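# Move wooden block from bench onto cart floor

## Task

Lift the wooden block from the bench and lay it flat on the floor of the cart, at the end with the handle, next to the profiles. The drop flap must stay open, and anything already in place must still be in place at the end. Finish with both grippers empty, released and away from the cart, touching nothing, with the robot upright and not tilted.

## Robot and tools

ROBOT. A Rainbow Robotics RB-Y1: a wheeled base (two drive wheels, two rear casters) that drives forward/back and turns but cannot slide sideways; a folding torso (leg with ankle, knee, hip, plus a chest that yaws); a head; two 7-joint arms, each ending in a parallel gripper. The base is 0.58 m wide, extends 0.10 m ahead of the wheel axle and 0.57 m behind, and sweeps a 0.58 m radius when spinning in place. Each wrist has a camera case sticking out sideways that can collide with things. Cameras: head_camera, left_wrist_camera, right_wrist_camera.

FRAMES. All positions are in metres. The base frame sits on the floor between the drive wheels: x forward, y left, z up. chest, left_hand and right_hand are reported in it; a hand point is the spot between its finger pads, fingers point along the hand's -z, and the pads close along its x. Printed hand positions may be a little wrong at long reach or under load. base_odometry is in the frame the base had at the start, counts only wheel rotation (slip shows as travel, bumps can turn the robot unseen), heading in rad, left positive, -3.142 to 3.142.

move. Does one action and returns state plus images from the cameras listed in "cameras" (names above or "all"; [] for none; omitted gives all only for an action-free call). An action is one of: "base" and/or "joints", optionally with "min_time_s" or "contact_limits"; or "target" alone or with "min_time_s"; or "contact_limits" alone. An empty call just reports.
- base: one velocity command {"x_m_s", "turn_rad_s", "for_s"}. x_m_s is forward speed in m/s (nonzero magnitude 0.005 to 0.4, negative reverses); turn_rad_s is yaw rate in rad/s, left positive (magnitude 0.02 to 1.509); for_s 0.1 to 5 s. Omitted speeds are 0. It is a relative motion from where the robot is, not a place. Acceleration is 0.4 m/s² (turns 0.5 rad/s²), so travel is roughly speed × for_s and coasting adds up to 1 s (turns 3.1 s). If |x_m_s| + 0.27×|turn_rad_s| exceeds 0.4, both are scaled down.
- joints: a dictionary of absolute joint targets by name, radians (grippers in metres of opening, 0 to 0.1). Ranges: torso_squat_rad 0 to 1.2 (larger lowers a level chest); torso_shift_rad -0.3 to 0.6 (hips forward positive); torso_pitch_rad -0.2 to 1.4 (forward bow positive); torso_yaw_rad -1.5 to 1.5 (left positive; raise both shoulder rolls outward ≥0.2 first). Combined torso limits: squat+shift ≤1.52; squat−shift+pitch ≤1.57; shift+0.5·pitch−0.4·squat ≤0.7; shift+0.3·pitch−0.5·squat ≤0.39. Shoulder pitch ±2.356 (negative swings forward/up); left_shoulder_roll_rad 0 to 3.141, right_shoulder_roll_rad -3.141 to 0 (both lift outward); shoulder yaw ±2.094; elbow -2.617 to 0.01 (negative bends); forearm roll ±3.141; wrist pitch -1.57 to 1.919; hand roll ±2.705; head_pan_rad ±0.523 (left positive), head_tilt_rad -0.35 to 1.57 (down positive).
- target: absolute pose for one hand: side "left"/"right", x, y, z in the base frame (-3 to 3 m) and quat_wxyz in the same form the hand lines print. It is solved once to joint angles, so the hand travels on an arc (can bow 0.1 m on long moves; use short steps). It is checked only against the robot's body, and refused while another move runs.
- min_time_s: 0.1 to 8 s, minimum duration for arm/head/torso motions.
- contact_limits: gripper current caps, left_gripper_m / right_gripper_m, 200 to 672.5 mA (default 672.5), persisting until changed; lower means softer grip.
- blocking: true/omitted waits until everything stops; false returns in about 0.5 s with motion continuing.
Top speeds: arm joints 1 rad/s (wrist joints 1.5), head 1.5, squat and pitch 0.3, shift 0.15, yaw 0.6, grippers 0.08 m/s.

Other tools: wait(seconds 0 to 10, cameras); stop(cameras) brakes all running motion; zoom_image(camera, region [x0,y0,x1,y1] pixels, max 504×504) enlarges part of the latest image; read_manual(section "licences"); finished_scene(scene) closes the current scene and cannot be undone.

RESULTS. "move" reads done or the worst status. Per motion: done, moving, reached / short (hand within 10 mm and 2° or not), refused (with reason), off_target (rested away from target, maybe still pushing), not_followed / "joint command not followed" (collision check held an arm back), contact_stop (torso only), time_out, limit_stop_at_<name> (self-collision guard or built-in limit), torque_fault, limit_stop_at_motor_heat. A contact_stop or time_out freezes the whole torso or arm group. After a refusal or an unrequested stop, the remaining calls in that reply are skipped. lidar_m: 12 distances from the base origin, 30° sectors starting straight ahead and going counter-clockwise, seen at 0.23 m height; "-" is nothing. motor_effort: wheel effort in % (bracket = peak); a stationary wheel above ~30 suggests pushing on something. wheel_motors_off = 1 after a stalled wheel cut power for 2 s. Joint torques, external torques, wrist force/torque (hand axes, biased, up to 16 N off) hint at contact or load. on_its_own lists uncommanded behaviour.

GRIPPING. Command an opening at least 0.005 m narrower than the object; the gripper then often shows off_target, which is normal.

AVOID. Dropping or releasing a moving block, slamming, hard hits or shoves. Arms striking or squeezing each other (a firm press ends the scene); keep shoulder rolls outward around 0.5 rad when both reach forward. Driving into furniture (the base does not halt; wheels spin, robot may turn or tip if the upper body catches under an edge). Heavy loads far forward (tip risk; each arm rated 3 kg). Breaking torso limits, which can count as the leg collapsing. Contact torque at joint limits (shoulders 65.8, elbow 33.8, wrist joints 23.5 N m) freezes the robot 10 s. Long stretched holds heat motors; 80 °C brakes the arm for 30 to 60 s. The simulation keeps running while you think.

Each tool is called as a command line: name --argument value for each argument, lists and objects as JSON in quotes; but a table of rows of numbers goes row by row, as --pt "numbers of a row", without its own name.

## Session

move --joints '{"head_tilt_rad": 0.8}' --cameras '["all"]'

Scene clock: 0.93 s.
Joint torques (N m): left_arm=[-1.63 -0.91 0.64 -0.38 -0.08 -0.68 0.04] | right_arm=[-3.69 -0.55 -0.61 -1.36 -0.08 -0.48 -0.02]
External joint torques (N m): left_arm=[-0.25 -1.05 0.63 0.17 -0.09 -0.25 0.04] | right_arm=[-0.09 0.57 -0.57 0.27 -0.14 0.12 -0.04]
Motor temperatures (°C): left_arm=[30 28 32 36 34 33 38] | right_arm=[34 30 32 30 35 36 34]
Wrist force (N): left_arm=[-0.4 1.7 -7.7] | right_arm=[-2.6 0.6 -4.2]
Wrist torque (N m): left_arm=[-0.31 0.12 0.09] | right_arm=[-0.03 -0.11 -0.10]
Wrist force, peak (N): left_arm=[0.1 1.6 -7.9] | right_arm=[-2.9 0.8 -5.4]
move: done
base_odometry: x=+0.000 y=+0.000 heading=+0.000
lidar_m: 0.74 1.03 1.55 4.57 1.51 1.08 1.03 1.09 1.42 3.61 1.10 0.78
base_status: not commanded
joint_positions: torso_squat_rad=+0.350 torso_shift_rad=+0.000 torso_pitch_rad=+0.000 torso_yaw_rad=+0.000 left_shoulder_pitch_rad=+0.037 left_shoulder_roll_rad=+0.004 left_shoulder_yaw_rad=-0.043 left_elbow_rad=-0.196 left_forearm_roll_rad=-0.014 left_wrist_pitch_rad=+0.002 left_hand_roll_rad=+0.027 left_gripper_m=+0.099 right_shoulder_pitch_rad=-0.040 right_shoulder_roll_rad=-0.021 right_shoulder_yaw_rad=-0.018 right_elbow_rad=-0.235 right_forearm_roll_rad=+0.049 right_wrist_pitch_rad=-0.014 right_hand_roll_rad=+0.035 right_gripper_m=+0.099 head_pan_rad=+0.000 head_tilt_rad=+0.800
joint_status: all done
wheel_motors_off: 0
motor_effort: left_wheel=+0(1) right_wheel=+0(2)
chest: x=-0.2280 y=+0.0001 z=+1.2475 quat_wxyz=(+1.000, +0.000, +0.000, +0.000) (m; base frame)
left_hand: x=-0.1598 y=+0.2200 z=+0.5653 quat_wxyz=(+0.997, +0.000, -0.079, -0.009) (m; base frame)
right_hand: x=-0.0823 y=-0.2360 z=+0.5770 quat_wxyz=(+0.989, -0.016, -0.142, +0.041) (m; base frame)
pictures: head_camera, left_wrist_camera, right_wrist_camera
camera_calibration:
head_camera: T_world_to_cam=[[-0.00443635, -0.999504, -0.0311766, 0.0434261], [-0.676342, 0.0259634, -0.73613, 0.977865], [0.736575, 0.0178203, -0.676122, 1.07557], [0, 0, 0, 1]] pos_world=[-0.130674, -0.00115112, 1.44841]
left_wrist_camera: T_world_to_cam=[[0.988724, 0.00955725, 0.149443, 0.0708295], [-0.0605519, -0.88722, 0.457355, -0.0439141], [0.13696, -0.461247, -0.876637, 0.69141], [0, 0, 0, 1]] pos_world=[-0.167385, 0.279272, 0.615616]
right_wrist_camera: T_world_to_cam=[[-0.945892, -0.11441, -0.303643, 0.0691098], [-0.245093, 0.865166, 0.437513, -0.0414065], [0.212646, 0.488261, -0.846394, 0.69334], [0, 0, 0, 1]] pos_world=[-0.0922137, -0.2948, 0.62594]

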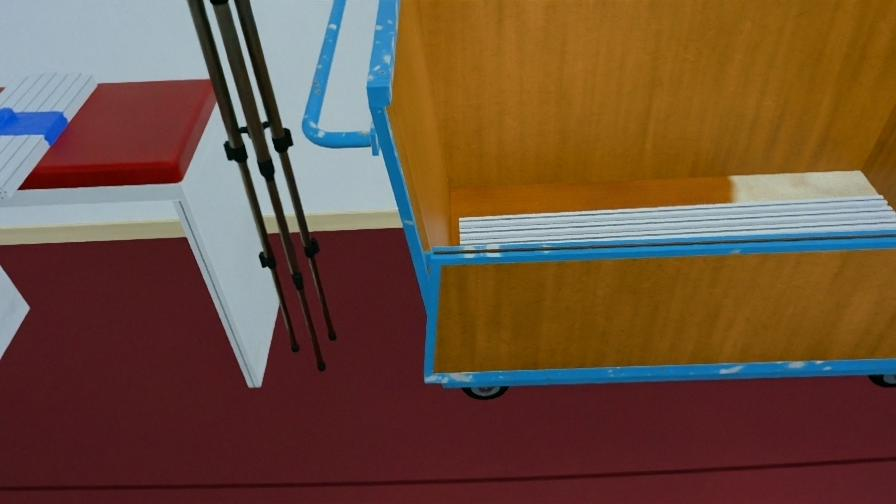

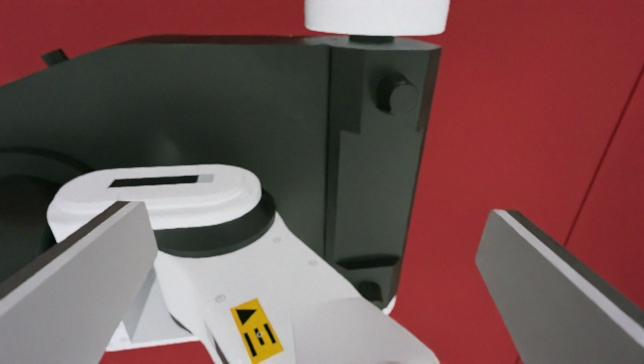

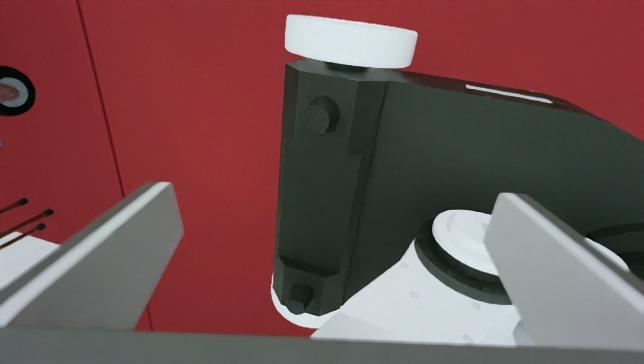

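move --joints '{"head_tilt_rad": 0.7, "head_pan_rad": 0.52}' --cameras '["head_camera"]'

move --joints '{"head_tilt_rad": 0.7, "head_pan_rad": -0.52}' --cameras '["head_camera"]'

Scene clock: 2.93 s.
Joint torques (N m): left_arm=[-1.64 -0.9 0.51 -0.43 -0.14 -0.67 -0.15] | right_arm=[-3.57 -0.53 -0.61 -1.42 -0.08 -0.64 0]
External joint torques (N m): left_arm=[-0.26 -1.05 0.5 0.12 -0.14 -0.25 -0.14] | right_arm=[0.03 0.59 -0.56 0.21 -0.14 -0.04 -0.01]
Wrist force (N): left_arm=[-0.1 1.4 -7.8] | right_arm=[-2.7 1.2 -4.9]
Wrist torque (N m): left_arm=[-0.27 0.13 0.12] | right_arm=[-0.11 -0.12 -0.11]
Wrist force, peak (N): left_arm=[-0.7 1.3 -8.3] | right_arm=[-2.9 1.1 -5.5]
move: done
base_odometry: x=+0.000 y=+0.000 heading=+0.000
lidar_m: 0.74 1.03 1.57 4.55 1.52 1.08 1.03 1.08 1.43 3.61 1.10 0.78
base_status: not commanded
joint_positions: torso_squat_rad=+0.350 torso_shift_rad=+0.000 torso_pitch_rad=+0.000 torso_yaw_rad=+0.000 left_shoulder_pitch_rad=+0.037 left_shoulder_roll_rad=+0.004 left_shoulder_yaw_rad=-0.043 left_elbow_rad=-0.196 left_forearm_roll_rad=-0.014 left_wrist_pitch_rad=+0.002 left_hand_roll_rad=+0.027 left_gripper_m=+0.099 right_shoulder_pitch_rad=-0.040 right_shoulder_roll_rad=-0.021 right_shoulder_yaw_rad=-0.018 right_elbow_rad=-0.235 right_forearm_roll_rad=+0.049 right_wrist_pitch_rad=-0.014 right_hand_roll_rad=+0.035 right_gripper_m=+0.099 head_pan_rad=+0.520 head_tilt_rad=+0.700
joint_status: all done
wheel_motors_off: 0
motor_effort: left_wheel=+0(1) right_wheel=+0(1)
chest: x=-0.2280 y=+0.0001 z=+1.2475 quat_wxyz=(+1.000, +0.000, +0.000, +0.000) (m; base frame)
left_hand: x=-0.1598 y=+0.2200 z=+0.5653 quat_wxyz=(+0.997, +0.000, -0.079, -0.009) (m; base frame)
right_hand: x=-0.0823 y=-0.2360 z=+0.5770 quat_wxyz=(+0.989, -0.016, -0.142, +0.041) (m; base frame)
pictures: head_camera
camera_calibration:
head_camera: T_world_to_cam=[[0.495443, -0.868071, -0.0314483, 0.146782], [-0.533229, -0.275356, -0.799904, 1.09972], [0.685714, 0.413076, -0.599304, 0.953836], [0, 0, 0, 1]] pos_world=[-0.14038, 0.0362239, 1.45592]

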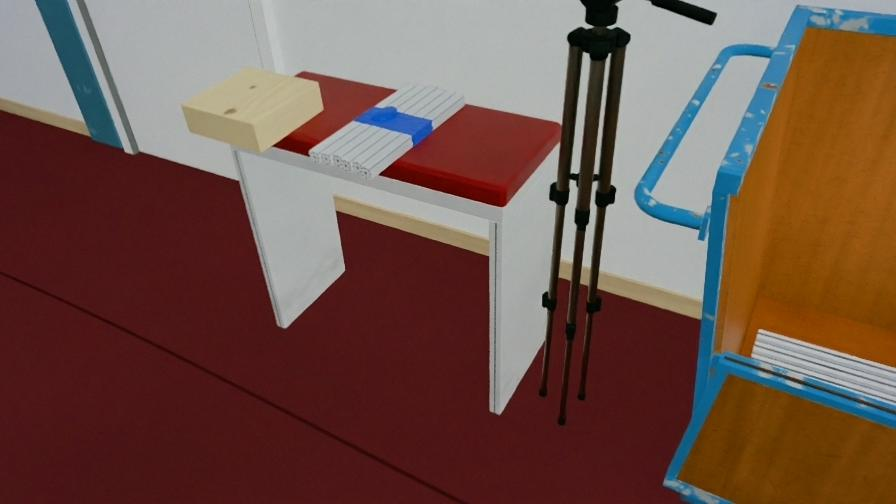

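Scene clock: 4.30 s.
Joint torques (N m): left_arm=[-1.46 -0.77 0.71 -0.52 0.02 -0.68 0.04] | right_arm=[-3.29 -0.73 -1.15 -1.49 -0.08 -0.56 -0.02]
External joint torques (N m): left_arm=[-0.08 -0.92 0.7 0.03 0.01 -0.26 0.05] | right_arm=[0.3 0.39 -1.11 0.14 -0.14 0.04 -0.04]
Wrist force (N): left_arm=[-0.2 1.4 -8.1] | right_arm=[-2.8 0.8 -4.9]
Wrist torque (N m): left_arm=[-0.31 0.11 0.08] | right_arm=[-0.05 -0.11 -0.09]
Wrist force, peak (N): left_arm=[-0.2 1.4 -8.1] | right_arm=[-2.9 1.6 -5.1]
move: done
base_odometry: x=+0.000 y=+0.000 heading=+0.000
lidar_m: 0.74 1.03 1.56 4.55 1.51 1.07 1.02 1.09 1.42 3.60 1.10 0.76
base_status: not commanded
joint_positions: torso_squat_rad=+0.350 torso_shift_rad=+0.000 torso_pitch_rad=+0.000 torso_yaw_rad=+0.000 left_shoulder_pitch_rad=+0.037 left_shoulder_roll_rad=+0.004 left_shoulder_yaw_rad=-0.043 left_elbow_rad=-0.196 left_forearm_roll_rad=-0.014 left_wrist_pitch_rad=+0.002 left_hand_roll_rad=+0.027 left_gripper_m=+0.099 right_shoulder_pitch_rad=-0.040 right_shoulder_roll_rad=-0.021 right_shoulder_yaw_rad=-0.018 right_elbow_rad=-0.235 right_forearm_roll_rad=+0.049 right_wrist_pitch_rad=-0.014 right_hand_roll_rad=+0.035 right_gripper_m=+0.099 head_pan_rad=-0.520 head_tilt_rad=+0.700
joint_status: all done
wheel_motors_off: 0
motor_effort: left_wheel=+1(1) right_wheel=+0(2)
chest: x=-0.2280 y=+0.0001 z=+1.2475 quat_wxyz=(+1.000, +0.000, +0.000, +0.000) (m; base frame)
left_hand: x=-0.1598 y=+0.2200 z=+0.5653 quat_wxyz=(+0.997, +0.000, -0.079, -0.009) (m; base frame)
right_hand: x=-0.0823 y=-0.2360 z=+0.5770 quat_wxyz=(+0.989, -0.016, -0.142, +0.041) (m; base frame)
pictures: head_camera
camera_calibration:
head_camera: T_world_to_cam=[[-0.497734, -0.866759, -0.031459, -0.057845], [-0.507354, 0.320382, -0.799967, 1.10502], [0.703457, -0.38221, -0.599219, 0.957513], [0, 0, 0, 1]] pos_world=[-0.141724, -0.0381954, 1.45592]

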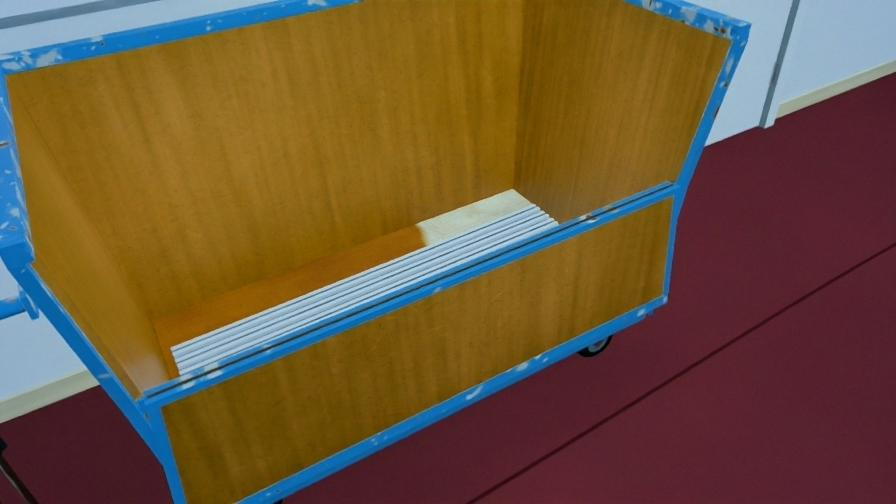

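move --base '{"turn_rad_s": 0.8, "for_s": 1.963}' --joints '{"head_pan_rad": 0, "head_tilt_rad": 0.7}'

move --base '{"x_m_s": 0.4, "for_s": 3.2}'

move --base '{"turn_rad_s": -0.8, "for_s": 1.963}' --cameras '["head_camera"]'

Scene clock: 19.87 s.
Joint torques (N m): left_arm=[-1.8 -0.88 0.55 -0.45 -0.03 -0.61 -0.03] | right_arm=[-3.59 -0.52 -0.64 -1.42 -0.14 -0.52 -0.07]
External joint torques (N m): left_arm=[-0.42 -1.03 0.54 0.1 -0.03 -0.18 -0.02] | right_arm=[0.01 0.59 -0.59 0.21 -0.2 0.08 -0.08]
Wrist force (N): left_arm=[0.4 1.8 -7.3] | right_arm=[-2.8 1.0 -4.8]
Wrist torque (N m): left_arm=[-0.34 0.18 0.09] | right_arm=[-0.09 -0.10 -0.11]
Wrist force, peak (N): left_arm=[0.1 1.4 -8.5] | right_arm=[-2.7 1.6 -5.5]
move: done
base_odometry: x=+0.000 y=+0.000 heading=+1.573
lidar_m: 4.38 1.50 1.09 1.01 1.06 1.44 3.72 1.11 0.79 0.76 1.02 1.56
base_status: done (sent for 1.97 of 1.97 s)
joint_positions: torso_squat_rad=+0.350 torso_shift_rad=+0.000 torso_pitch_rad=+0.000 torso_yaw_rad=+0.000 left_shoulder_pitch_rad=+0.037 left_shoulder_roll_rad=+0.004 left_shoulder_yaw_rad=-0.043 left_elbow_rad=-0.196 left_forearm_roll_rad=-0.014 left_wrist_pitch_rad=+0.002 left_hand_roll_rad=+0.027 left_gripper_m=+0.099 right_shoulder_pitch_rad=-0.040 right_shoulder_roll_rad=-0.021 right_shoulder_yaw_rad=-0.018 right_elbow_rad=-0.235 right_forearm_roll_rad=+0.049 right_wrist_pitch_rad=-0.014 right_hand_roll_rad=+0.035 right_gripper_m=+0.099 head_pan_rad=+0.000 head_tilt_rad=+0.700
joint_status: all done
wheel_motors_off: 0
motor_effort: left_wheel=+5(33) right_wheel=+20(51)
chest: x=-0.2280 y=+0.0001 z=+1.2475 quat_wxyz=(+1.000, +0.000, +0.000, +0.000) (m; base frame)
left_hand: x=-0.1598 y=+0.2200 z=+0.5653 quat_wxyz=(+0.997, +0.000, -0.079, -0.009) (m; base frame)
right_hand: x=-0.0823 y=-0.2360 z=+0.5770 quat_wxyz=(+0.989, -0.016, -0.142, +0.041) (m; base frame)
pictures: none

Scene clock: 24.47 s.
Joint torques (N m): left_arm=[-1.09 -0.5 0.85 -0.44 0 -0.65 -0.15] | right_arm=[-3.31 -0.52 -0.52 -1.35 -0.19 -0.57 0.01]
External joint torques (N m): left_arm=[0.29 -0.65 0.84 0.12 0 -0.23 -0.14] | right_arm=[0.28 0.6 -0.48 0.28 -0.25 0.02 0]
Wrist force (N): left_arm=[-1.2 1.4 -7.5] | right_arm=[-2.2 1.2 -4.6]
Wrist torque (N m): left_arm=[-0.30 0.01 0.07] | right_arm=[-0.13 -0.04 -0.10]
Wrist force, peak (N): left_arm=[-0.1 2.0 -8.3] | right_arm=[-3.3 0.7 -5.2]
move: done
base_odometry: x=-0.004 y=+1.280 heading=+1.574
lidar_m: 4.32 1.52 1.10 1.04 1.08 1.46 3.84 1.42 1.16 0.90 1.52 2.06
base_status: done (sent for 3.2 of 3.2 s)
joint_positions: torso_squat_rad=+0.350 torso_shift_rad=+0.000 torso_pitch_rad=+0.000 torso_yaw_rad=+0.000 left_shoulder_pitch_rad=+0.037 left_shoulder_roll_rad=+0.004 left_shoulder_yaw_rad=-0.043 left_elbow_rad=-0.196 left_forearm_roll_rad=-0.014 left_wrist_pitch_rad=+0.002 left_hand_roll_rad=+0.027 left_gripper_m=+0.099 right_shoulder_pitch_rad=-0.040 right_shoulder_roll_rad=-0.021 right_shoulder_yaw_rad=-0.018 right_elbow_rad=-0.235 right_forearm_roll_rad=+0.049 right_wrist_pitch_rad=-0.014 right_hand_roll_rad=+0.035 right_gripper_m=+0.099 head_pan_rad=+0.000 head_tilt_rad=+0.700
joint_status: not commanded
wheel_motors_off: 0
motor_effort: left_wheel=+17(48) right_wheel=-15(49)
chest: x=-0.2280 y=+0.0001 z=+1.2475 quat_wxyz=(+1.000, +0.000, +0.000, +0.000) (m; base frame)
left_hand: x=-0.1597 y=+0.2200 z=+0.5653 quat_wxyz=(+0.997, +0.000, -0.079, -0.009) (m; base frame)
right_hand: x=-0.0823 y=-0.2360 z=+0.5770 quat_wxyz=(+0.989, -0.016, -0.142, +0.041) (m; base frame)
pictures: none

Scene clock: 28.40 s.
Joint torques (N m): left_arm=[-1.36 -0.65 1.06 -0.51 -0.02 -0.63 -0.09] | right_arm=[-3.08 -0.57 -0.73 -1.05 -0.01 -0.66 0.05]
External joint torques (N m): left_arm=[0.02 -0.8 1.05 0.04 -0.02 -0.2 -0.08] | right_arm=[0.52 0.55 -0.69 0.58 -0.07 -0.06 0.04]
Wrist force (N): left_arm=[0.4 1.5 -7.2] | right_arm=[-2.1 1.3 -4.7]
Wrist torque (N m): left_arm=[-0.33 0.23 0.08] | right_arm=[-0.11 0.00 -0.11]
Wrist force, peak (N): left_arm=[-0.4 1.8 -8.2] | right_arm=[-3.3 1.1 -5.0]
move: done
base_odometry: x=-0.004 y=+1.280 heading=+0.001
lidar_m: 0.89 1.52 2.02 4.32 1.54 1.09 1.05 1.10 1.46 3.68 1.41 1.16
base_status: done (sent for 1.97 of 1.97 s)
joint_positions: torso_squat_rad=+0.350 torso_shift_rad=+0.000 torso_pitch_rad=+0.000 torso_yaw_rad=+0.000 left_shoulder_pitch_rad=+0.037 left_shoulder_roll_rad=+0.004 left_shoulder_yaw_rad=-0.043 left_elbow_rad=-0.196 left_forearm_roll_rad=-0.014 left_wrist_pitch_rad=+0.002 left_hand_roll_rad=+0.027 left_gripper_m=+0.099 right_shoulder_pitch_rad=-0.040 right_shoulder_roll_rad=-0.021 right_shoulder_yaw_rad=-0.018 right_elbow_rad=-0.235 right_forearm_roll_rad=+0.049 right_wrist_pitch_rad=-0.014 right_hand_roll_rad=+0.035 right_gripper_m=+0.099 head_pan_rad=+0.000 head_tilt_rad=+0.700
joint_status: not commanded
wheel_motors_off: 0
motor_effort: left_wheel=+23(44) right_wheel=+2(52)
chest: x=-0.2280 y=+0.0001 z=+1.2475 quat_wxyz=(+1.000, +0.000, +0.000, +0.000) (m; base frame)
left_hand: x=-0.1597 y=+0.2200 z=+0.5653 quat_wxyz=(+0.997, +0.000, -0.079, -0.009) (m; base frame)
right_hand: x=-0.0823 y=-0.2359 z=+0.5770 quat_wxyz=(+0.989, -0.016, -0.142, +0.041) (m; base frame)
pictures: head_camera
camera_calibration:
head_camera: T_world_to_cam=[[-0.00130483, -0.999504, -0.0314619, 0.0443844], [-0.59956, 0.0259618, -0.799908, 1.08603], [0.800329, 0.0178195, -0.599297, 0.977478], [0, 0, 0, 1]] pos_world=[-0.131105, -0.00125112, 1.45592]

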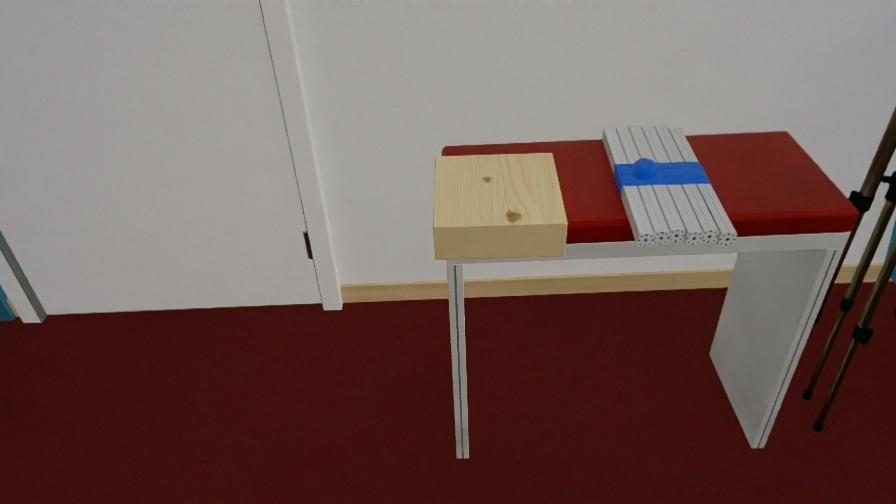

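zoom_image --camera "head_camera" --region '[420, 110, 780, 310]'

Scaled by 1.400 from the camera's 896x504 image, which has a finer 1280x720 frame.

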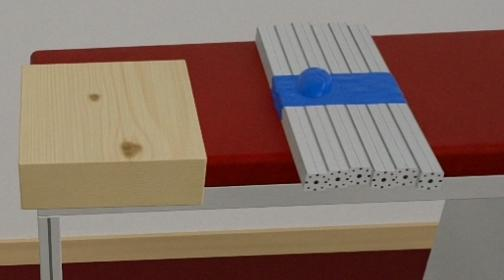

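move --joints '{"head_pan_rad": -0.52, "head_tilt_rad": 0.5}' --cameras '["head_camera"]'

zoom_image --camera "head_camera" --region '[560, 100, 896, 400]'

Scene clock: 52.03 s.
Joint torques (N m): left_arm=[-1.4 -0.61 0.68 -0.41 -0.13 -0.7 -0.05] | right_arm=[-3.32 -0.6 -0.6 -1.32 -0.16 -0.6 0.04]
External joint torques (N m): left_arm=[-0.02 -0.76 0.67 0.15 -0.13 -0.28 -0.05] | right_arm=[0.28 0.52 -0.56 0.31 -0.22 0 0.03]
Wrist force (N): left_arm=[-0.4 0.9 -7.5] | right_arm=[-2.6 1.4 -4.8]
Wrist torque (N m): left_arm=[-0.27 0.10 0.09] | right_arm=[-0.13 -0.09 -0.12]
Wrist force, peak (N): left_arm=[-0.4 1.5 -8.5] | right_arm=[-3.2 1.1 -5.3]
move: done
base_odometry: x=-0.004 y=+1.280 heading=+0.001
lidar_m: 0.88 1.52 2.01 4.32 1.54 1.10 1.05 1.11 1.48 3.69 1.39 1.13
base_status: not commanded
joint_positions: torso_squat_rad=+0.350 torso_shift_rad=+0.000 torso_pitch_rad=+0.000 torso_yaw_rad=+0.000 left_shoulder_pitch_rad=+0.037 left_shoulder_roll_rad=+0.004 left_shoulder_yaw_rad=-0.043 left_elbow_rad=-0.196 left_forearm_roll_rad=-0.014 left_wrist_pitch_rad=+0.002 left_hand_roll_rad=+0.027 left_gripper_m=+0.099 right_shoulder_pitch_rad=-0.040 right_shoulder_roll_rad=-0.021 right_shoulder_yaw_rad=-0.018 right_elbow_rad=-0.235 right_forearm_roll_rad=+0.049 right_wrist_pitch_rad=-0.014 right_hand_roll_rad=+0.035 right_gripper_m=+0.099 head_pan_rad=-0.520 head_tilt_rad=+0.500
joint_status: all done
wheel_motors_off: 0
motor_effort: left_wheel=+22(23) right_wheel=+2(5)
chest: x=-0.2280 y=+0.0001 z=+1.2475 quat_wxyz=(+1.000, +0.000, +0.000, +0.000) (m; base frame)
left_hand: x=-0.1597 y=+0.2200 z=+0.5653 quat_wxyz=(+0.997, +0.000, -0.079, -0.009) (m; base frame)
right_hand: x=-0.0823 y=-0.2359 z=+0.5770 quat_wxyz=(+0.989, -0.016, -0.142, +0.041) (m; base frame)
pictures: head_camera
camera_calibration:
head_camera: T_world_to_cam=[[-0.492292, -0.869875, -0.0310898, -0.0572214], [-0.35911, 0.23551, -0.903092, 1.28493], [0.792899, -0.43342, -0.428321, 0.728551], [0, 0, 0, 1]] pos_world=[-0.144406, -0.0366198, 1.47068]

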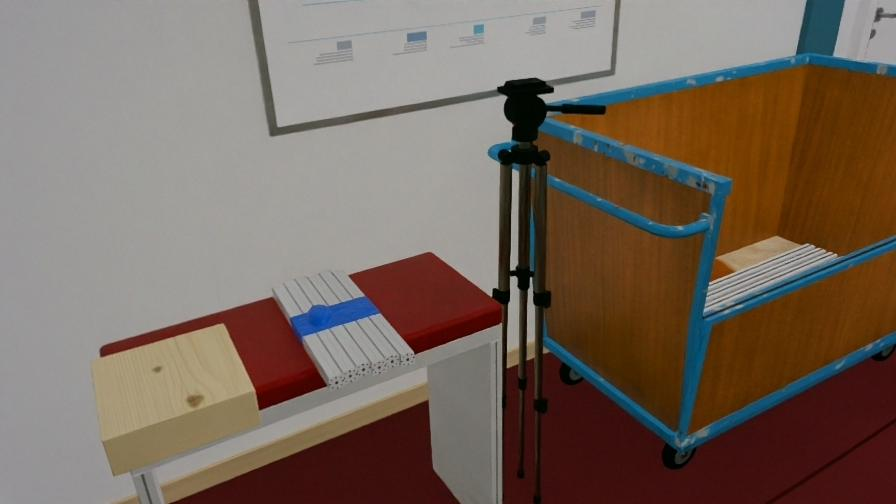

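Scaled by 1.500 from the camera's 896x504 image, which has a finer 1280x720 frame.

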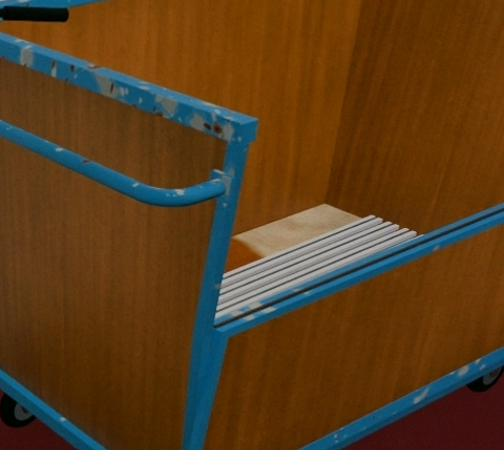

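move --joints '{"torso_squat_rad": 1.0, "head_pan_rad": 0, "head_tilt_rad": 0.6, "right_elbow_rad": -1.4, "right_shoulder_roll_rad": -0.3}'

move --target '{"side": "right", "x": 0.34, "y": -0.07, "z": 0.777, "quat_wxyz": [0.7071, 0, -0.7071, 0]}' --cameras '["all"]'

Scene clock: 75.70 s.
Joint torques (N m): left_arm=[-1.48 -0.56 0.94 -0.53 -0.03 -0.74 -0.04] | right_arm=[-11.16 -6.9 -3.34 -10.16 0.11 -1.8 -0.03]
External joint torques (N m): left_arm=[-0.1 -0.71 0.92 0.02 -0.03 -0.32 -0.04] | right_arm=[0.3 -0.01 0.03 -0.62 -0.08 0 -0.07]
Wrist force (N): left_arm=[0.0 1.1 -7.8] | right_arm=[-6.6 3.5 0.0]
Wrist torque (N m): left_arm=[-0.29 0.12 0.08] | right_arm=[-0.30 -0.36 -0.14]
Wrist force, peak (N): left_arm=[0.1 1.6 -8.2] | right_arm=[-7.1 3.6 0.0]
move: done
base_odometry: x=-0.004 y=+1.280 heading=+0.001
lidar_m: 0.89 1.50 2.02 4.32 1.54 1.08 1.04 1.09 1.46 3.68 1.40 1.15
base_status: not commanded
joint_positions: torso_squat_rad=+1.000 torso_shift_rad=+0.000 torso_pitch_rad=+0.000 torso_yaw_rad=+0.000 left_shoulder_pitch_rad=+0.037 left_shoulder_roll_rad=+0.004 left_shoulder_yaw_rad=-0.043 left_elbow_rad=-0.196 left_forearm_roll_rad=-0.014 left_wrist_pitch_rad=+0.002 left_hand_roll_rad=+0.027 left_gripper_m=+0.099 right_shoulder_pitch_rad=-0.040 right_shoulder_roll_rad=-0.300 right_shoulder_yaw_rad=-0.018 right_elbow_rad=-1.400 right_forearm_roll_rad=+0.049 right_wrist_pitch_rad=-0.014 right_hand_roll_rad=+0.035 right_gripper_m=+0.099 head_pan_rad=+0.000 head_tilt_rad=+0.600
joint_status: all done
wheel_motors_off: 0
motor_effort: left_wheel=+23(23) right_wheel=+4(7)
chest: x=-0.2281 y=+0.0001 z=+0.9681 quat_wxyz=(+1.000, +0.000, +0.000, +0.000) (m; base frame)
left_hand: x=-0.1597 y=+0.2200 z=+0.2859 quat_wxyz=(+0.997, +0.000, -0.079, -0.009) (m; base frame)
right_hand: x=+0.2927 y=-0.3358 z=+0.7013 quat_wxyz=(+0.734, -0.144, -0.652, +0.124) (m; base frame)
pictures: none

Scene clock: 77.57 s.
Joint torques (N m): left_arm=[-1.29 -0.67 0.48 -0.43 -0.02 -0.7 0.01] | right_arm=[-15.21 2.29 -2.21 -10.21 0.49 -0.35 0.27]
External joint torques (N m): left_arm=[0.09 -0.82 0.47 0.13 -0.03 -0.27 0.02] | right_arm=[0.17 -0.56 -0.89 -0.32 -0.5 -0.1 0.22]
Wrist force (N): left_arm=[-0.2 1.1 -7.7] | right_arm=[-7.0 0.5 1.1]
Wrist torque (N m): left_arm=[-0.29 0.14 0.12] | right_arm=[-0.12 -0.38 -0.11]
Wrist force, peak (N): left_arm=[-0.2 1.3 -8.7] | right_arm=[-7.7 1.5 1.5]
move: done
base_odometry: x=-0.004 y=+1.280 heading=+0.001
lidar_m: 0.89 1.51 2.04 4.31 1.55 1.10 1.05 1.10 1.47 3.68 1.40 1.16
base_status: not commanded
joint_positions: torso_squat_rad=+1.000 torso_shift_rad=+0.000 torso_pitch_rad=+0.000 torso_yaw_rad=+0.000 left_shoulder_pitch_rad=+0.037 left_shoulder_roll_rad=+0.004 left_shoulder_yaw_rad=-0.043 left_elbow_rad=-0.196 left_forearm_roll_rad=-0.014 left_wrist_pitch_rad=+0.002 left_hand_roll_rad=+0.027 left_gripper_m=+0.099 right_shoulder_pitch_rad=-0.349 right_shoulder_roll_rad=+0.000 right_shoulder_yaw_rad=+0.429 right_elbow_rad=-1.337 right_forearm_roll_rad=+1.305 right_wrist_pitch_rad=+0.533 right_hand_roll_rad=-1.442 right_gripper_m=+0.099 head_pan_rad=+0.000 head_tilt_rad=+0.600
joint_status: all done
wheel_motors_off: 0
motor_effort: left_wheel=+21(23) right_wheel=+3(8)
chest: x=-0.2280 y=+0.0001 z=+0.9681 quat_wxyz=(+1.000, +0.000, +0.000, +0.000) (m; base frame)
left_hand: x=-0.1597 y=+0.2200 z=+0.2859 quat_wxyz=(+0.997, +0.000, -0.079, -0.009) (m; base frame)
right_hand: x=+0.3398 y=-0.0696 z=+0.7779 quat_wxyz=(+0.710, +0.002, -0.704, +0.003) (m; base frame)
right_hand_status: reached (checked arc, planned for 1.3 s): 1 mm and 0.6 deg off.
pictures: head_camera, left_wrist_camera, right_wrist_camera
camera_calibration:
head_camera: T_world_to_cam=[[0.00184679, -0.999504, -0.0314345, 0.0362139], [-0.516616, 0.0259612, -0.855823, 0.944967], [0.856215, 0.0178201, -0.516312, 0.72472], [0, 0, 0, 1]] pos_world=[-0.132398, -0.00125112, 1.18405]
left_wrist_camera: T_world_to_cam=[[0.988705, 0.00951659, 0.149575, 0.112435], [-0.0606477, -0.887224, 0.457335, 0.0837344], [0.137059, -0.46124, -0.876625, 0.446516], [0, 0, 0, 1]] pos_world=[-0.167285, 0.279173, 0.336315]
right_wrist_camera: T_world_to_cam=[[0.0180373, -0.0300731, -0.999385, 0.767879], [-0.512487, 0.857978, -0.0350676, 0.288166], [0.858505, 0.512805, 0.0000635525, -0.18395], [0, 0, 0, 1]] pos_world=[0.291752, -0.129817, 0.777523]

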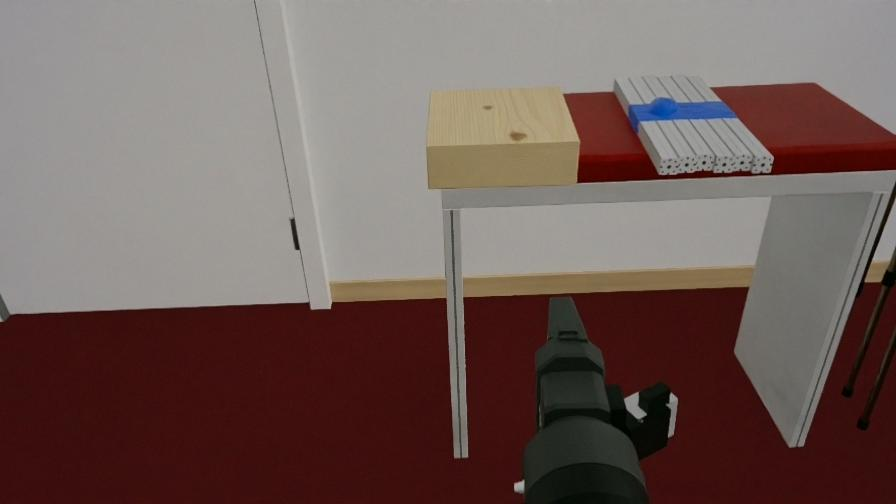

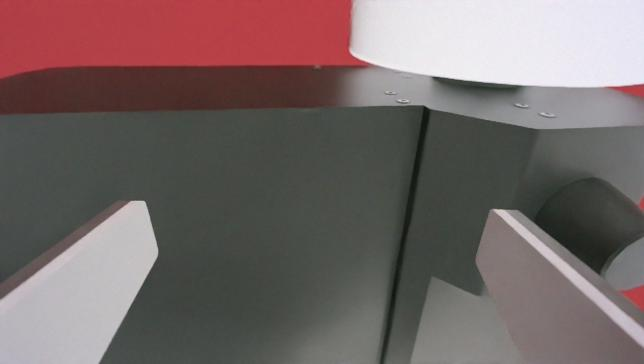

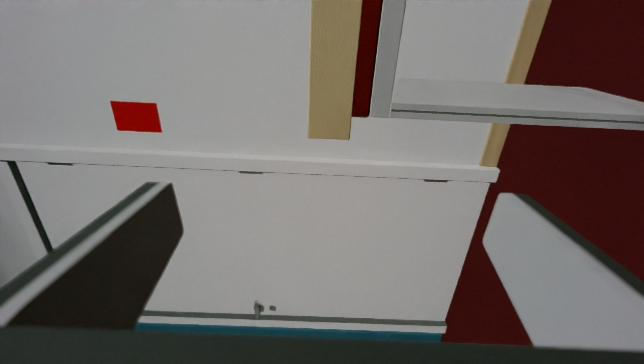

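move --target '{"side": "right", "x": 0.34, "y": -0.07, "z": 0.77, "quat_wxyz": [0.7071, 0, -0.7071, 0]}'

move --base '{"x_m_s": 0.2, "for_s": 2.0}' --cameras '["head_camera", "right_wrist_camera"]'

Scene clock: 81.80 s.
Joint torques (N m): left_arm=[-1.13 -0.46 1.02 -0.63 0.03 -0.71 0.02] | right_arm=[-16.44 3.39 -1.13 -10.35 0.77 -0.18 0.12]
External joint torques (N m): left_arm=[0.25 -0.6 1.01 -0.07 0.02 -0.29 0.02] | right_arm=[-1.03 0.55 0.21 -0.5 -0.22 -0.07 0.07]
Wrist force (N): left_arm=[-0.3 1.5 -7.5] | right_arm=[-7.4 0.5 1.2]
Wrist torque (N m): left_arm=[-0.35 0.15 0.07] | right_arm=[-0.11 -0.42 -0.13]
Wrist force, peak (N): left_arm=[-0.5 1.1 -8.7] | right_arm=[-8.7 0.7 1.5]
move: done
base_odometry: x=-0.004 y=+1.280 heading=+0.001
lidar_m: 0.89 1.52 2.03 4.31 1.57 1.09 1.04 1.10 1.48 3.69 1.40 1.14
base_status: not commanded
joint_positions: torso_squat_rad=+1.000 torso_shift_rad=+0.000 torso_pitch_rad=+0.000 torso_yaw_rad=+0.000 left_shoulder_pitch_rad=+0.037 left_shoulder_roll_rad=+0.004 left_shoulder_yaw_rad=-0.043 left_elbow_rad=-0.196 left_forearm_roll_rad=-0.014 left_wrist_pitch_rad=+0.002 left_hand_roll_rad=+0.027 left_gripper_m=+0.099 right_shoulder_pitch_rad=-0.353 right_shoulder_roll_rad=+0.000 right_shoulder_yaw_rad=+0.437 right_elbow_rad=-1.301 right_forearm_roll_rad=+1.365 right_wrist_pitch_rad=+0.537 right_hand_roll_rad=-1.515 right_gripper_m=+0.099 head_pan_rad=+0.000 head_tilt_rad=+0.600
joint_status: all done
wheel_motors_off: 0
motor_effort: left_wheel=+22(22) right_wheel=+3(5)
chest: x=-0.2280 y=+0.0001 z=+0.9681 quat_wxyz=(+1.000, +0.000, +0.000, +0.000) (m; base frame)
left_hand: x=-0.1597 y=+0.2200 z=+0.2859 quat_wxyz=(+0.997, +0.000, -0.079, -0.009) (m; base frame)
right_hand: x=+0.3397 y=-0.0700 z=+0.7702 quat_wxyz=(+0.709, +0.001, -0.705, +0.001) (m; base frame)
right_hand_status: reached (checked arc, planned for 0.2 s): 0 mm and 0.3 deg off.
pictures: none

Scene clock: 84.67 s.
Joint torques (N m): left_arm=[-1.19 -0.84 0.61 -0.5 -0.05 -0.76 0] | right_arm=[-16.14 3.03 -0.79 -10.26 0.95 0.01 0.32]
External joint torques (N m): left_arm=[0.19 -0.99 0.59 0.05 -0.06 -0.34 0] | right_arm=[-0.74 0.18 0.55 -0.42 -0.04 0.12 0.27]
Wrist force (N): left_arm=[-0.3 1.2 -7.7] | right_arm=[-6.9 0.7 1.4]
Wrist torque (N m): left_arm=[-0.32 0.15 0.11] | right_arm=[-0.13 -0.36 -0.12]
Wrist force, peak (N): left_arm=[0.3 1.6 -8.5] | right_arm=[-7.9 0.4 1.2]
move: done
base_odometry: x=+0.396 y=+1.280 heading=+0.001
lidar_m: 0.49 1.14 1.52 3.89 2.13 1.51 1.45 1.51 2.02 1.48 0.85 0.97
base_status: done (sent for 2 of 2 s)
joint_positions: torso_squat_rad=+1.000 torso_shift_rad=+0.000 torso_pitch_rad=+0.000 torso_yaw_rad=+0.000 left_shoulder_pitch_rad=+0.037 left_shoulder_roll_rad=+0.004 left_shoulder_yaw_rad=-0.043 left_elbow_rad=-0.196 left_forearm_roll_rad=-0.014 left_wrist_pitch_rad=+0.002 left_hand_roll_rad=+0.027 left_gripper_m=+0.099 right_shoulder_pitch_rad=-0.353 right_shoulder_roll_rad=+0.000 right_shoulder_yaw_rad=+0.437 right_elbow_rad=-1.301 right_forearm_roll_rad=+1.365 right_wrist_pitch_rad=+0.537 right_hand_roll_rad=-1.515 right_gripper_m=+0.099 head_pan_rad=+0.000 head_tilt_rad=+0.600
joint_status: not commanded
wheel_motors_off: 0
motor_effort: left_wheel=-10(49) right_wheel=+12(42)
chest: x=-0.2279 y=+0.0001 z=+0.9681 quat_wxyz=(+1.000, +0.000, +0.000, +0.000) (m; base frame)
left_hand: x=-0.1597 y=+0.2200 z=+0.2859 quat_wxyz=(+0.997, +0.000, -0.079, -0.009) (m; base frame)
right_hand: x=+0.3398 y=-0.0700 z=+0.7701 quat_wxyz=(+0.709, +0.001, -0.705, +0.001) (m; base frame)
pictures: head_camera, right_wrist_camera
camera_calibration:
head_camera: T_world_to_cam=[[0.00184208, -0.999504, -0.0314375, 0.0362166], [-0.516734, 0.0259637, -0.855752, 0.944919], [0.856144, 0.0178212, -0.51643, 0.724766], [0, 0, 0, 1]] pos_world=[-0.132298, -0.00125112, 1.18405]
right_wrist_camera: T_world_to_cam=[[0.0206629, -0.0297091, -0.999345, 0.759242], [-0.508845, 0.860101, -0.0360907, 0.288011], [0.86061, 0.509258, 0.00265481, -0.186603], [0, 0, 0, 1]] pos_world=[0.291457, -0.130133, 0.769635]

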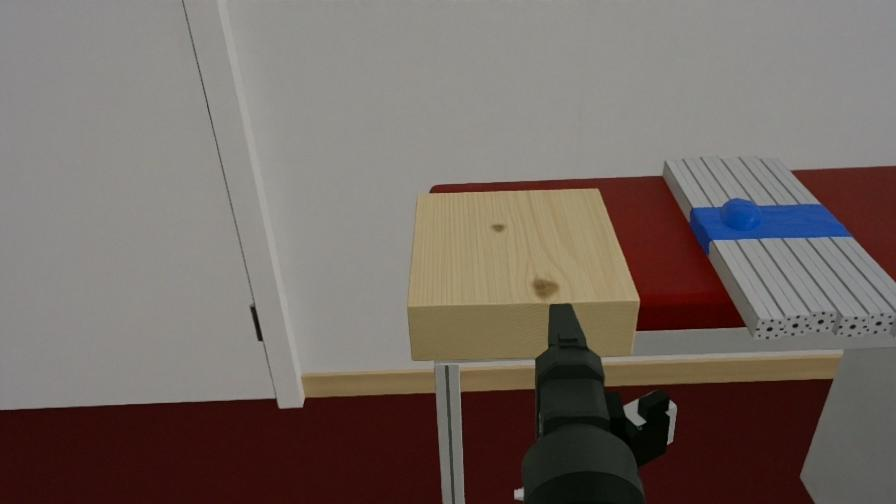

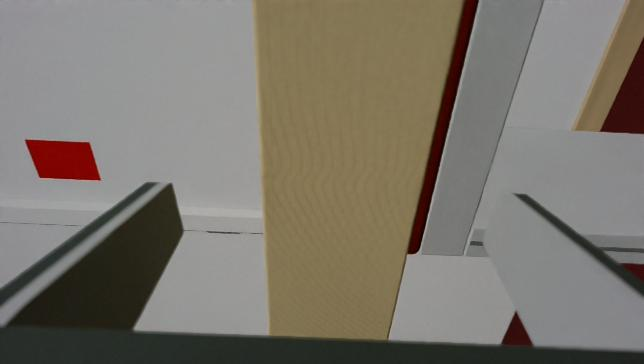

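move --base '{"x_m_s": 0.1, "for_s": 0.73}' --cameras '["head_camera", "right_wrist_camera"]'

Scene clock: 87.30 s.
Joint torques (N m): left_arm=[-1.29 -0.49 0.63 -0.42 -0.17 -0.71 0.01] | right_arm=[-15.89 3.09 -0.91 -10.38 0.89 0.03 0.31]
External joint torques (N m): left_arm=[0.09 -0.64 0.62 0.13 -0.18 -0.28 0.02] | right_arm=[-0.49 0.25 0.43 -0.53 -0.11 0.14 0.26]
Wrist force (N): left_arm=[-0.8 1.5 -6.8] | right_arm=[-6.8 1.2 1.0]
Wrist torque (N m): left_arm=[-0.32 0.05 0.08] | right_arm=[-0.19 -0.34 -0.14]
Wrist force, peak (N): left_arm=[0.2 1.6 -8.4] | right_arm=[-7.8 0.9 1.2]
move: done
base_odometry: x=+0.470 y=+1.280 heading=+0.000
lidar_m: 0.41 1.07 1.42 3.62 2.25 1.59 1.51 1.59 2.11 1.21 0.81 0.97
base_status: done (sent for 0.73 of 0.73 s)
joint_positions: torso_squat_rad=+1.000 torso_shift_rad=+0.000 torso_pitch_rad=+0.000 torso_yaw_rad=+0.000 left_shoulder_pitch_rad=+0.037 left_shoulder_roll_rad=+0.004 left_shoulder_yaw_rad=-0.043 left_elbow_rad=-0.196 left_forearm_roll_rad=-0.014 left_wrist_pitch_rad=+0.002 left_hand_roll_rad=+0.027 left_gripper_m=+0.099 right_shoulder_pitch_rad=-0.353 right_shoulder_roll_rad=+0.000 right_shoulder_yaw_rad=+0.437 right_elbow_rad=-1.301 right_forearm_roll_rad=+1.365 right_wrist_pitch_rad=+0.537 right_hand_roll_rad=-1.515 right_gripper_m=+0.099 head_pan_rad=+0.000 head_tilt_rad=+0.600
joint_status: not commanded
wheel_motors_off: 0
motor_effort: left_wheel=-11(27) right_wheel=+11(36)
chest: x=-0.2279 y=+0.0001 z=+0.9681 quat_wxyz=(+1.000, +0.000, +0.000, +0.000) (m; base frame)
left_hand: x=-0.1597 y=+0.2200 z=+0.2859 quat_wxyz=(+0.997, +0.000, -0.079, -0.009) (m; base frame)
right_hand: x=+0.3398 y=-0.0700 z=+0.7701 quat_wxyz=(+0.709, +0.001, -0.705, +0.001) (m; base frame)
pictures: head_camera, right_wrist_camera
camera_calibration:
head_camera: T_world_to_cam=[[0.00184208, -0.999504, -0.0314375, 0.0362166], [-0.516734, 0.0259637, -0.855752, 0.944919], [0.856144, 0.0178212, -0.51643, 0.724766], [0, 0, 0, 1]] pos_world=[-0.132298, -0.00125112, 1.18405]
right_wrist_camera: T_world_to_cam=[[0.0206629, -0.0297091, -0.999345, 0.759242], [-0.508845, 0.860101, -0.0360907, 0.288011], [0.86061, 0.509258, 0.00265481, -0.186603], [0, 0, 0, 1]] pos_world=[0.291457, -0.130133, 0.769635]

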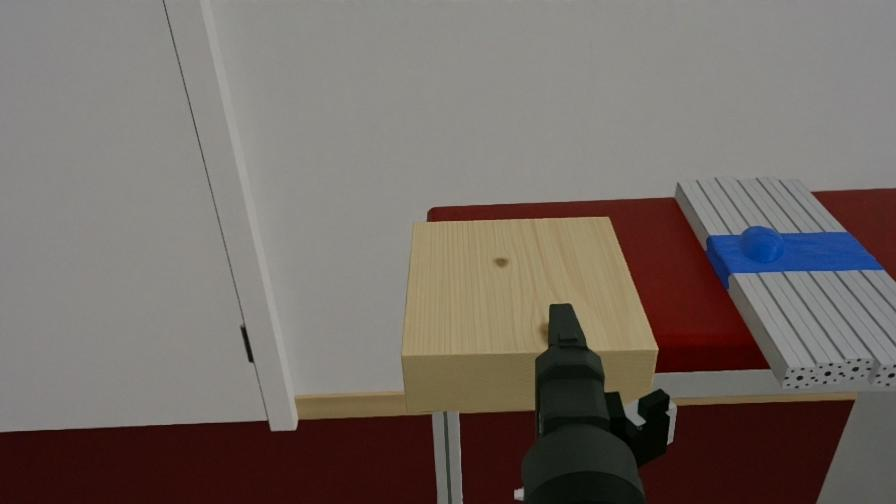

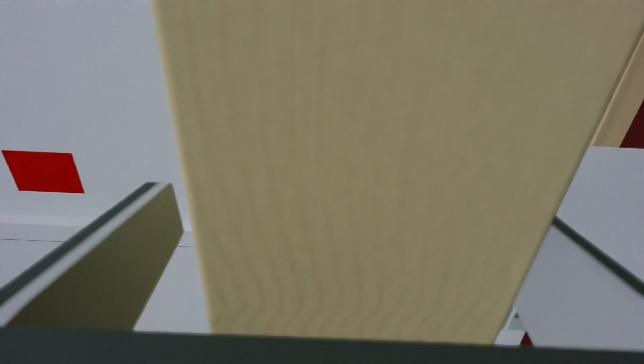

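move --joints '{"right_gripper_m": 0.05}' --cameras '["right_wrist_camera"]'

Scene clock: 89.47 s.
Joint torques (N m): left_arm=[-1.29 -0.6 0.9 -0.58 -0.05 -0.77 0.01] | right_arm=[-17.14 3.04 -0.59 -12.63 1.52 -0.03 0.19]
External joint torques (N m): left_arm=[0.09 -0.75 0.88 -0.03 -0.05 -0.35 0.02] | right_arm=[-1.75 0.19 0.75 -2.78 0.53 0.07 0.14]
Wrist force (N): left_arm=[-0.6 0.6 -7.9] | right_arm=[-13.6 1.7 -0.3]
Wrist torque (N m): left_arm=[-0.22 0.09 0.07] | right_arm=[-0.17 -0.65 -0.34]
Wrist force, peak (N): left_arm=[-0.7 0.9 -8.3] | right_arm=[-14.5 1.3 -0.8]
move: off_target
base_odometry: x=+0.470 y=+1.280 heading=+0.000
lidar_m: 0.41 1.07 1.40 3.64 2.24 1.61 1.51 1.57 2.13 1.20 0.81 0.95
base_status: not commanded
joint_positions: torso_squat_rad=+1.000 torso_shift_rad=+0.000 torso_pitch_rad=+0.000 torso_yaw_rad=+0.000 left_shoulder_pitch_rad=+0.037 left_shoulder_roll_rad=+0.004 left_shoulder_yaw_rad=-0.043 left_elbow_rad=-0.196 left_forearm_roll_rad=-0.014 left_wrist_pitch_rad=+0.002 left_hand_roll_rad=+0.027 left_gripper_m=+0.099 right_shoulder_pitch_rad=-0.352 right_shoulder_roll_rad=+0.000 right_shoulder_yaw_rad=+0.437 right_elbow_rad=-1.300 right_forearm_roll_rad=+1.365 right_wrist_pitch_rad=+0.537 right_hand_roll_rad=-1.515 right_gripper_m=+0.074 head_pan_rad=+0.000 head_tilt_rad=+0.600
joint_status: right_gripper_m off_target (ended at +0.074, target +0.050)
wheel_motors_off: 0
motor_effort: left_wheel=-11(12) right_wheel=+11(13)
chest: x=-0.2279 y=+0.0001 z=+0.9681 quat_wxyz=(+1.000, +0.000, +0.000, +0.000) (m; base frame)
left_hand: x=-0.1597 y=+0.2200 z=+0.2859 quat_wxyz=(+0.997, +0.000, -0.079, -0.009) (m; base frame)
right_hand: x=+0.3397 y=-0.0701 z=+0.7697 quat_wxyz=(+0.709, +0.000, -0.705, +0.001) (m; base frame)
pictures: right_wrist_camera
camera_calibration:
right_wrist_camera: T_world_to_cam=[[0.0198145, -0.0298551, -0.999358, 0.759179], [-0.508686, 0.860208, -0.035784, 0.287681], [0.860724, 0.509068, 0.00185773, -0.185957], [0, 0, 0, 1]] pos_world=[0.291354, -0.130135, 0.769331]

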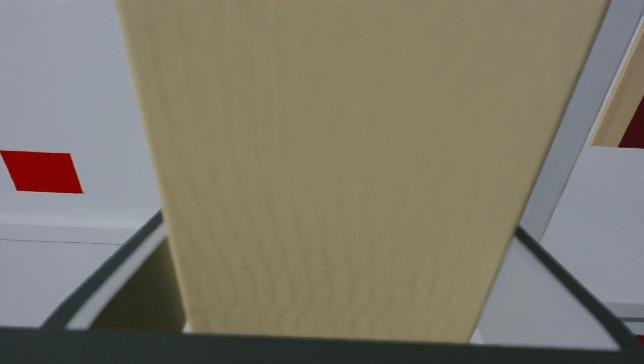

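move --target '{"side": "right", "x": 0.34, "y": -0.07, "z": 0.82, "quat_wxyz": [0.7071, 0, -0.7071, 0]}' --min_time_s 2 --cameras '["head_camera"]'

Scene clock: 92.53 s.
Joint torques (N m): left_arm=[-1.21 -0.6 0.62 -0.5 -0.02 -0.62 -0.11] | right_arm=[-31.31 3.93 -4.11 -24.38 4.03 -2.81 -0.55]
External joint torques (N m): left_arm=[0.15 -0.74 0.61 0.04 -0.02 -0.2 -0.1] | right_arm=[-15.92 1.1 -2.78 -14.48 2.99 -2.16 -0.6]
Wrist force (N): left_arm=[-0.2 1.3 -7.5] | right_arm=[-29.0 1.1 0.9]
Wrist torque (N m): left_arm=[-0.30 0.14 0.11] | right_arm=[0.01 1.98 0.73]
Wrist force, peak (N): left_arm=[0.0 1.4 -8.6] | right_arm=[-29.7 1.0 0.4]
move: done
base_odometry: x=+0.470 y=+1.280 heading=+0.000
lidar_m: 0.42 1.07 1.41 3.61 2.25 1.60 1.52 1.59 2.12 1.20 0.82 0.96
base_status: not commanded
joint_positions: torso_squat_rad=+1.000 torso_shift_rad=+0.000 torso_pitch_rad=+0.001 torso_yaw_rad=+0.000 left_shoulder_pitch_rad=+0.037 left_shoulder_roll_rad=+0.004 left_shoulder_yaw_rad=-0.043 left_elbow_rad=-0.196 left_forearm_roll_rad=-0.014 left_wrist_pitch_rad=+0.002 left_hand_roll_rad=+0.027 left_gripper_m=+0.099 right_shoulder_pitch_rad=-0.351 right_shoulder_roll_rad=+0.000 right_shoulder_yaw_rad=+0.417 right_elbow_rad=-1.468 right_forearm_roll_rad=+1.131 right_wrist_pitch_rad=+0.573 right_hand_roll_rad=-1.228 right_gripper_m=+0.074 head_pan_rad=+0.000 head_tilt_rad=+0.600
joint_status: all done
wheel_motors_off: 0
motor_effort: left_wheel=-11(12) right_wheel=+11(13)
chest: x=-0.2277 y=+0.0001 z=+0.9682 quat_wxyz=(+1.000, +0.000, +0.000, +0.000) (m; base frame)
left_hand: x=-0.1599 y=+0.2200 z=+0.2859 quat_wxyz=(+0.997, +0.000, -0.079, -0.009) (m; base frame)
right_hand: x=+0.3394 y=-0.0700 z=+0.8156 quat_wxyz=(+0.705, -0.001, -0.710, -0.001) (m; base frame)
right_hand_status: reached (checked arc, planned for 2.0 s): 4 mm and 0.4 deg off.
pictures: head_camera
camera_calibration:
head_camera: T_world_to_cam=[[0.00182357, -0.999504, -0.0314381, 0.0362111], [-0.517234, 0.0259634, -0.85545, 0.944619], [0.855842, 0.0178208, -0.51693, 0.724925], [0, 0, 0, 1]] pos_world=[-0.131899, -0.00125112, 1.18395]

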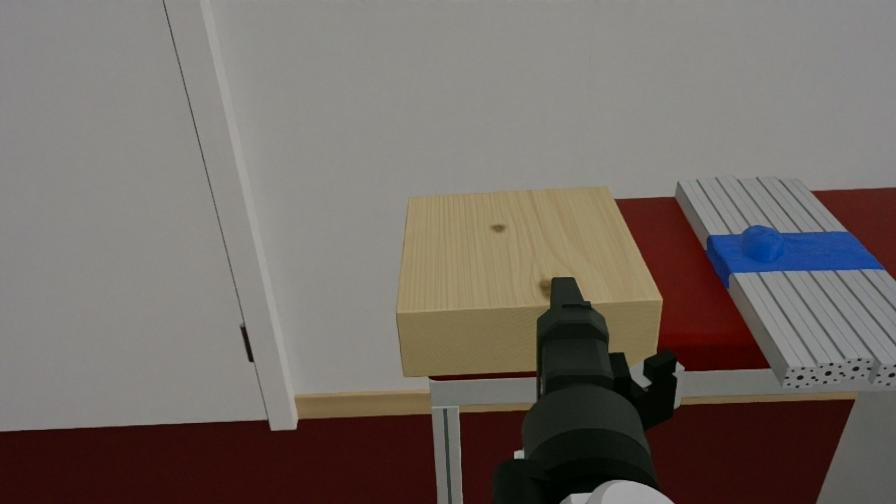

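move --target '{"side": "right", "x": 0.34, "y": -0.07, "z": 0.86, "quat_wxyz": [0.7071, 0, -0.7071, 0]}' --min_time_s 1.5

move --base '{"x_m_s": -0.2, "for_s": 2.5}' --cameras '["head_camera", "right_wrist_camera"]'

Scene clock: 96.40 s.
Joint torques (N m): left_arm=[-1.15 -0.44 0.69 -0.41 -0.08 -0.64 -0.1] | right_arm=[-31.81 3.07 -4.78 -23.94 4.06 -4.94 -0.47]
External joint torques (N m): left_arm=[0.21 -0.59 0.68 0.14 -0.09 -0.21 -0.09] | right_arm=[-16.1 0.67 -3.11 -14.26 2.98 -3.9 -0.52]
Wrist force (N): left_arm=[-0.5 1.2 -7.2] | right_arm=[-28.7 1.9 0.4]
Wrist torque (N m): left_arm=[-0.27 0.06 0.10] | right_arm=[-0.15 1.98 0.70]
Wrist force, peak (N): left_arm=[0.2 1.5 -8.5] | right_arm=[-29.6 1.3 0.5]
move: done
base_odometry: x=+0.470 y=+1.280 heading=+0.000
lidar_m: 0.41 1.06 1.41 3.63 2.24 1.60 1.52 1.59 2.11 1.21 0.82 0.95
base_status: not commanded
joint_positions: torso_squat_rad=+1.000 torso_shift_rad=+0.000 torso_pitch_rad=+0.001 torso_yaw_rad=+0.000 left_shoulder_pitch_rad=+0.037 left_shoulder_roll_rad=+0.004 left_shoulder_yaw_rad=-0.043 left_elbow_rad=-0.196 left_forearm_roll_rad=-0.014 left_wrist_pitch_rad=+0.002 left_hand_roll_rad=+0.027 left_gripper_m=+0.099 right_shoulder_pitch_rad=-0.386 right_shoulder_roll_rad=-0.018 right_shoulder_yaw_rad=+0.414 right_elbow_rad=-1.598 right_forearm_roll_rad=+0.909 right_wrist_pitch_rad=+0.664 right_hand_roll_rad=-0.997 right_gripper_m=+0.074 head_pan_rad=+0.000 head_tilt_rad=+0.600
joint_status: all done
wheel_motors_off: 0
motor_effort: left_wheel=-11(12) right_wheel=+12(13)
chest: x=-0.2277 y=+0.0001 z=+0.9682 quat_wxyz=(+1.000, +0.000, +0.000, +0.000) (m; base frame)
left_hand: x=-0.1599 y=+0.2200 z=+0.2859 quat_wxyz=(+0.997, +0.000, -0.079, -0.009) (m; base frame)
right_hand: x=+0.3395 y=-0.0700 z=+0.8558 quat_wxyz=(+0.708, -0.001, -0.707, +0.000) (m; base frame)
right_hand_status: reached (checked arc, planned for 1.5 s): 4 mm and 0.2 deg off.
pictures: none

Scene clock: 99.80 s.
Joint torques (N m): left_arm=[-1.98 -0.44 0.68 -0.48 -0.1 -0.71 -0.04] | right_arm=[-30.51 3.61 -4.29 -23.85 4.47 -5.03 -0.6]
External joint torques (N m): left_arm=[-0.63 -0.59 0.67 0.07 -0.1 -0.29 -0.03] | right_arm=[-14.8 1.21 -2.61 -14.16 3.38 -3.99 -0.65]
Wrist force (N): left_arm=[-0.6 1.2 -8.1] | right_arm=[-29.5 1.6 0.0]
Wrist torque (N m): left_arm=[-0.29 0.06 0.12] | right_arm=[-0.14 2.02 0.74]
Wrist force, peak (N): left_arm=[-0.2 1.4 -8.7] | right_arm=[-30.4 0.6 -0.4]
move: done
base_odometry: x=-0.030 y=+1.280 heading=-0.002
lidar_m: 0.91 1.54 2.08 4.32 1.52 1.07 1.02 1.08 1.42 3.55 1.41 1.17
base_status: done (sent for 2.5 of 2.5 s)
joint_positions: torso_squat_rad=+1.000 torso_shift_rad=+0.000 torso_pitch_rad=+0.001 torso_yaw_rad=+0.000 left_shoulder_pitch_rad=+0.037 left_shoulder_roll_rad=+0.004 left_shoulder_yaw_rad=-0.043 left_elbow_rad=-0.196 left_forearm_roll_rad=-0.014 left_wrist_pitch_rad=+0.002 left_hand_roll_rad=+0.027 left_gripper_m=+0.099 right_shoulder_pitch_rad=-0.386 right_shoulder_roll_rad=-0.018 right_shoulder_yaw_rad=+0.414 right_elbow_rad=-1.599 right_forearm_roll_rad=+0.909 right_wrist_pitch_rad=+0.664 right_hand_roll_rad=-0.997 right_gripper_m=+0.074 head_pan_rad=+0.000 head_tilt_rad=+0.600
joint_status: not commanded
wheel_motors_off: 0
motor_effort: left_wheel=-17(29) right_wheel=+16(41)
chest: x=-0.2276 y=+0.0001 z=+0.9682 quat_wxyz=(+1.000, +0.000, +0.000, +0.000) (m; base frame)
left_hand: x=-0.1600 y=+0.2200 z=+0.2859 quat_wxyz=(+0.997, +0.000, -0.079, -0.009) (m; base frame)
right_hand: x=+0.3396 y=-0.0701 z=+0.8559 quat_wxyz=(+0.708, -0.001, -0.707, +0.000) (m; base frame)
pictures: head_camera, right_wrist_camera
camera_calibration:
head_camera: T_world_to_cam=[[0.00181997, -0.999504, -0.0314363, 0.0362084], [-0.517306, 0.0259622, -0.855407, 0.944609], [0.855799, 0.017819, -0.517002, 0.72492], [0, 0, 0, 1]] pos_world=[-0.131799, -0.00125112, 1.18395]
right_wrist_camera: T_world_to_cam=[[0.0248629, -0.0303117, -0.999231, 0.843423], [-0.504994, 0.862254, -0.0387218, 0.292106], [0.862765, 0.505569, 0.0061309, -0.190579], [0, 0, 0, 1]] pos_world=[0.290967, -0.129953, 0.855254]

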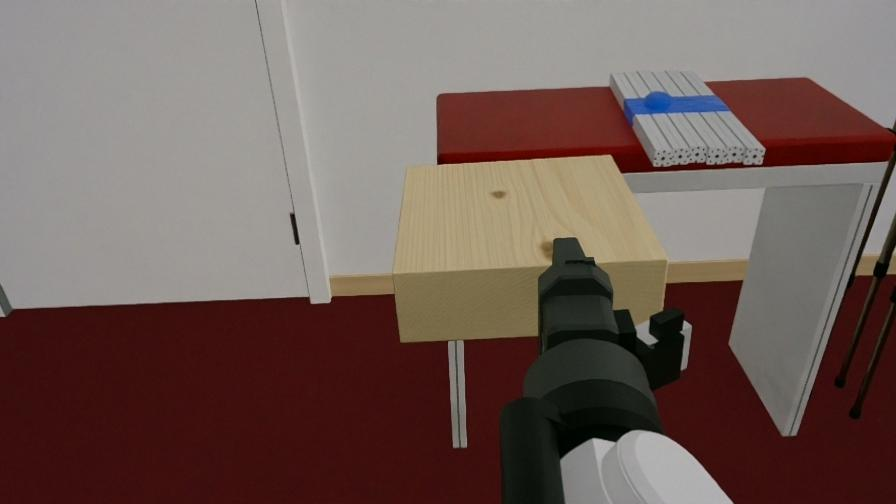

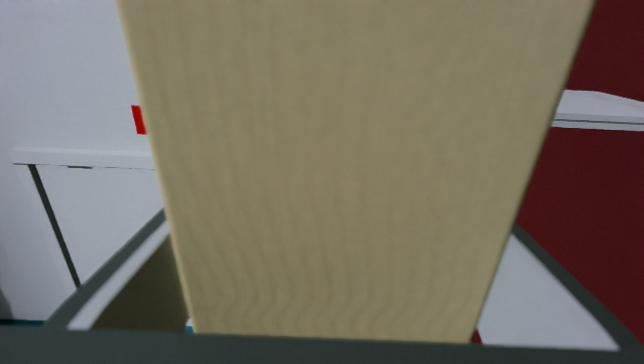

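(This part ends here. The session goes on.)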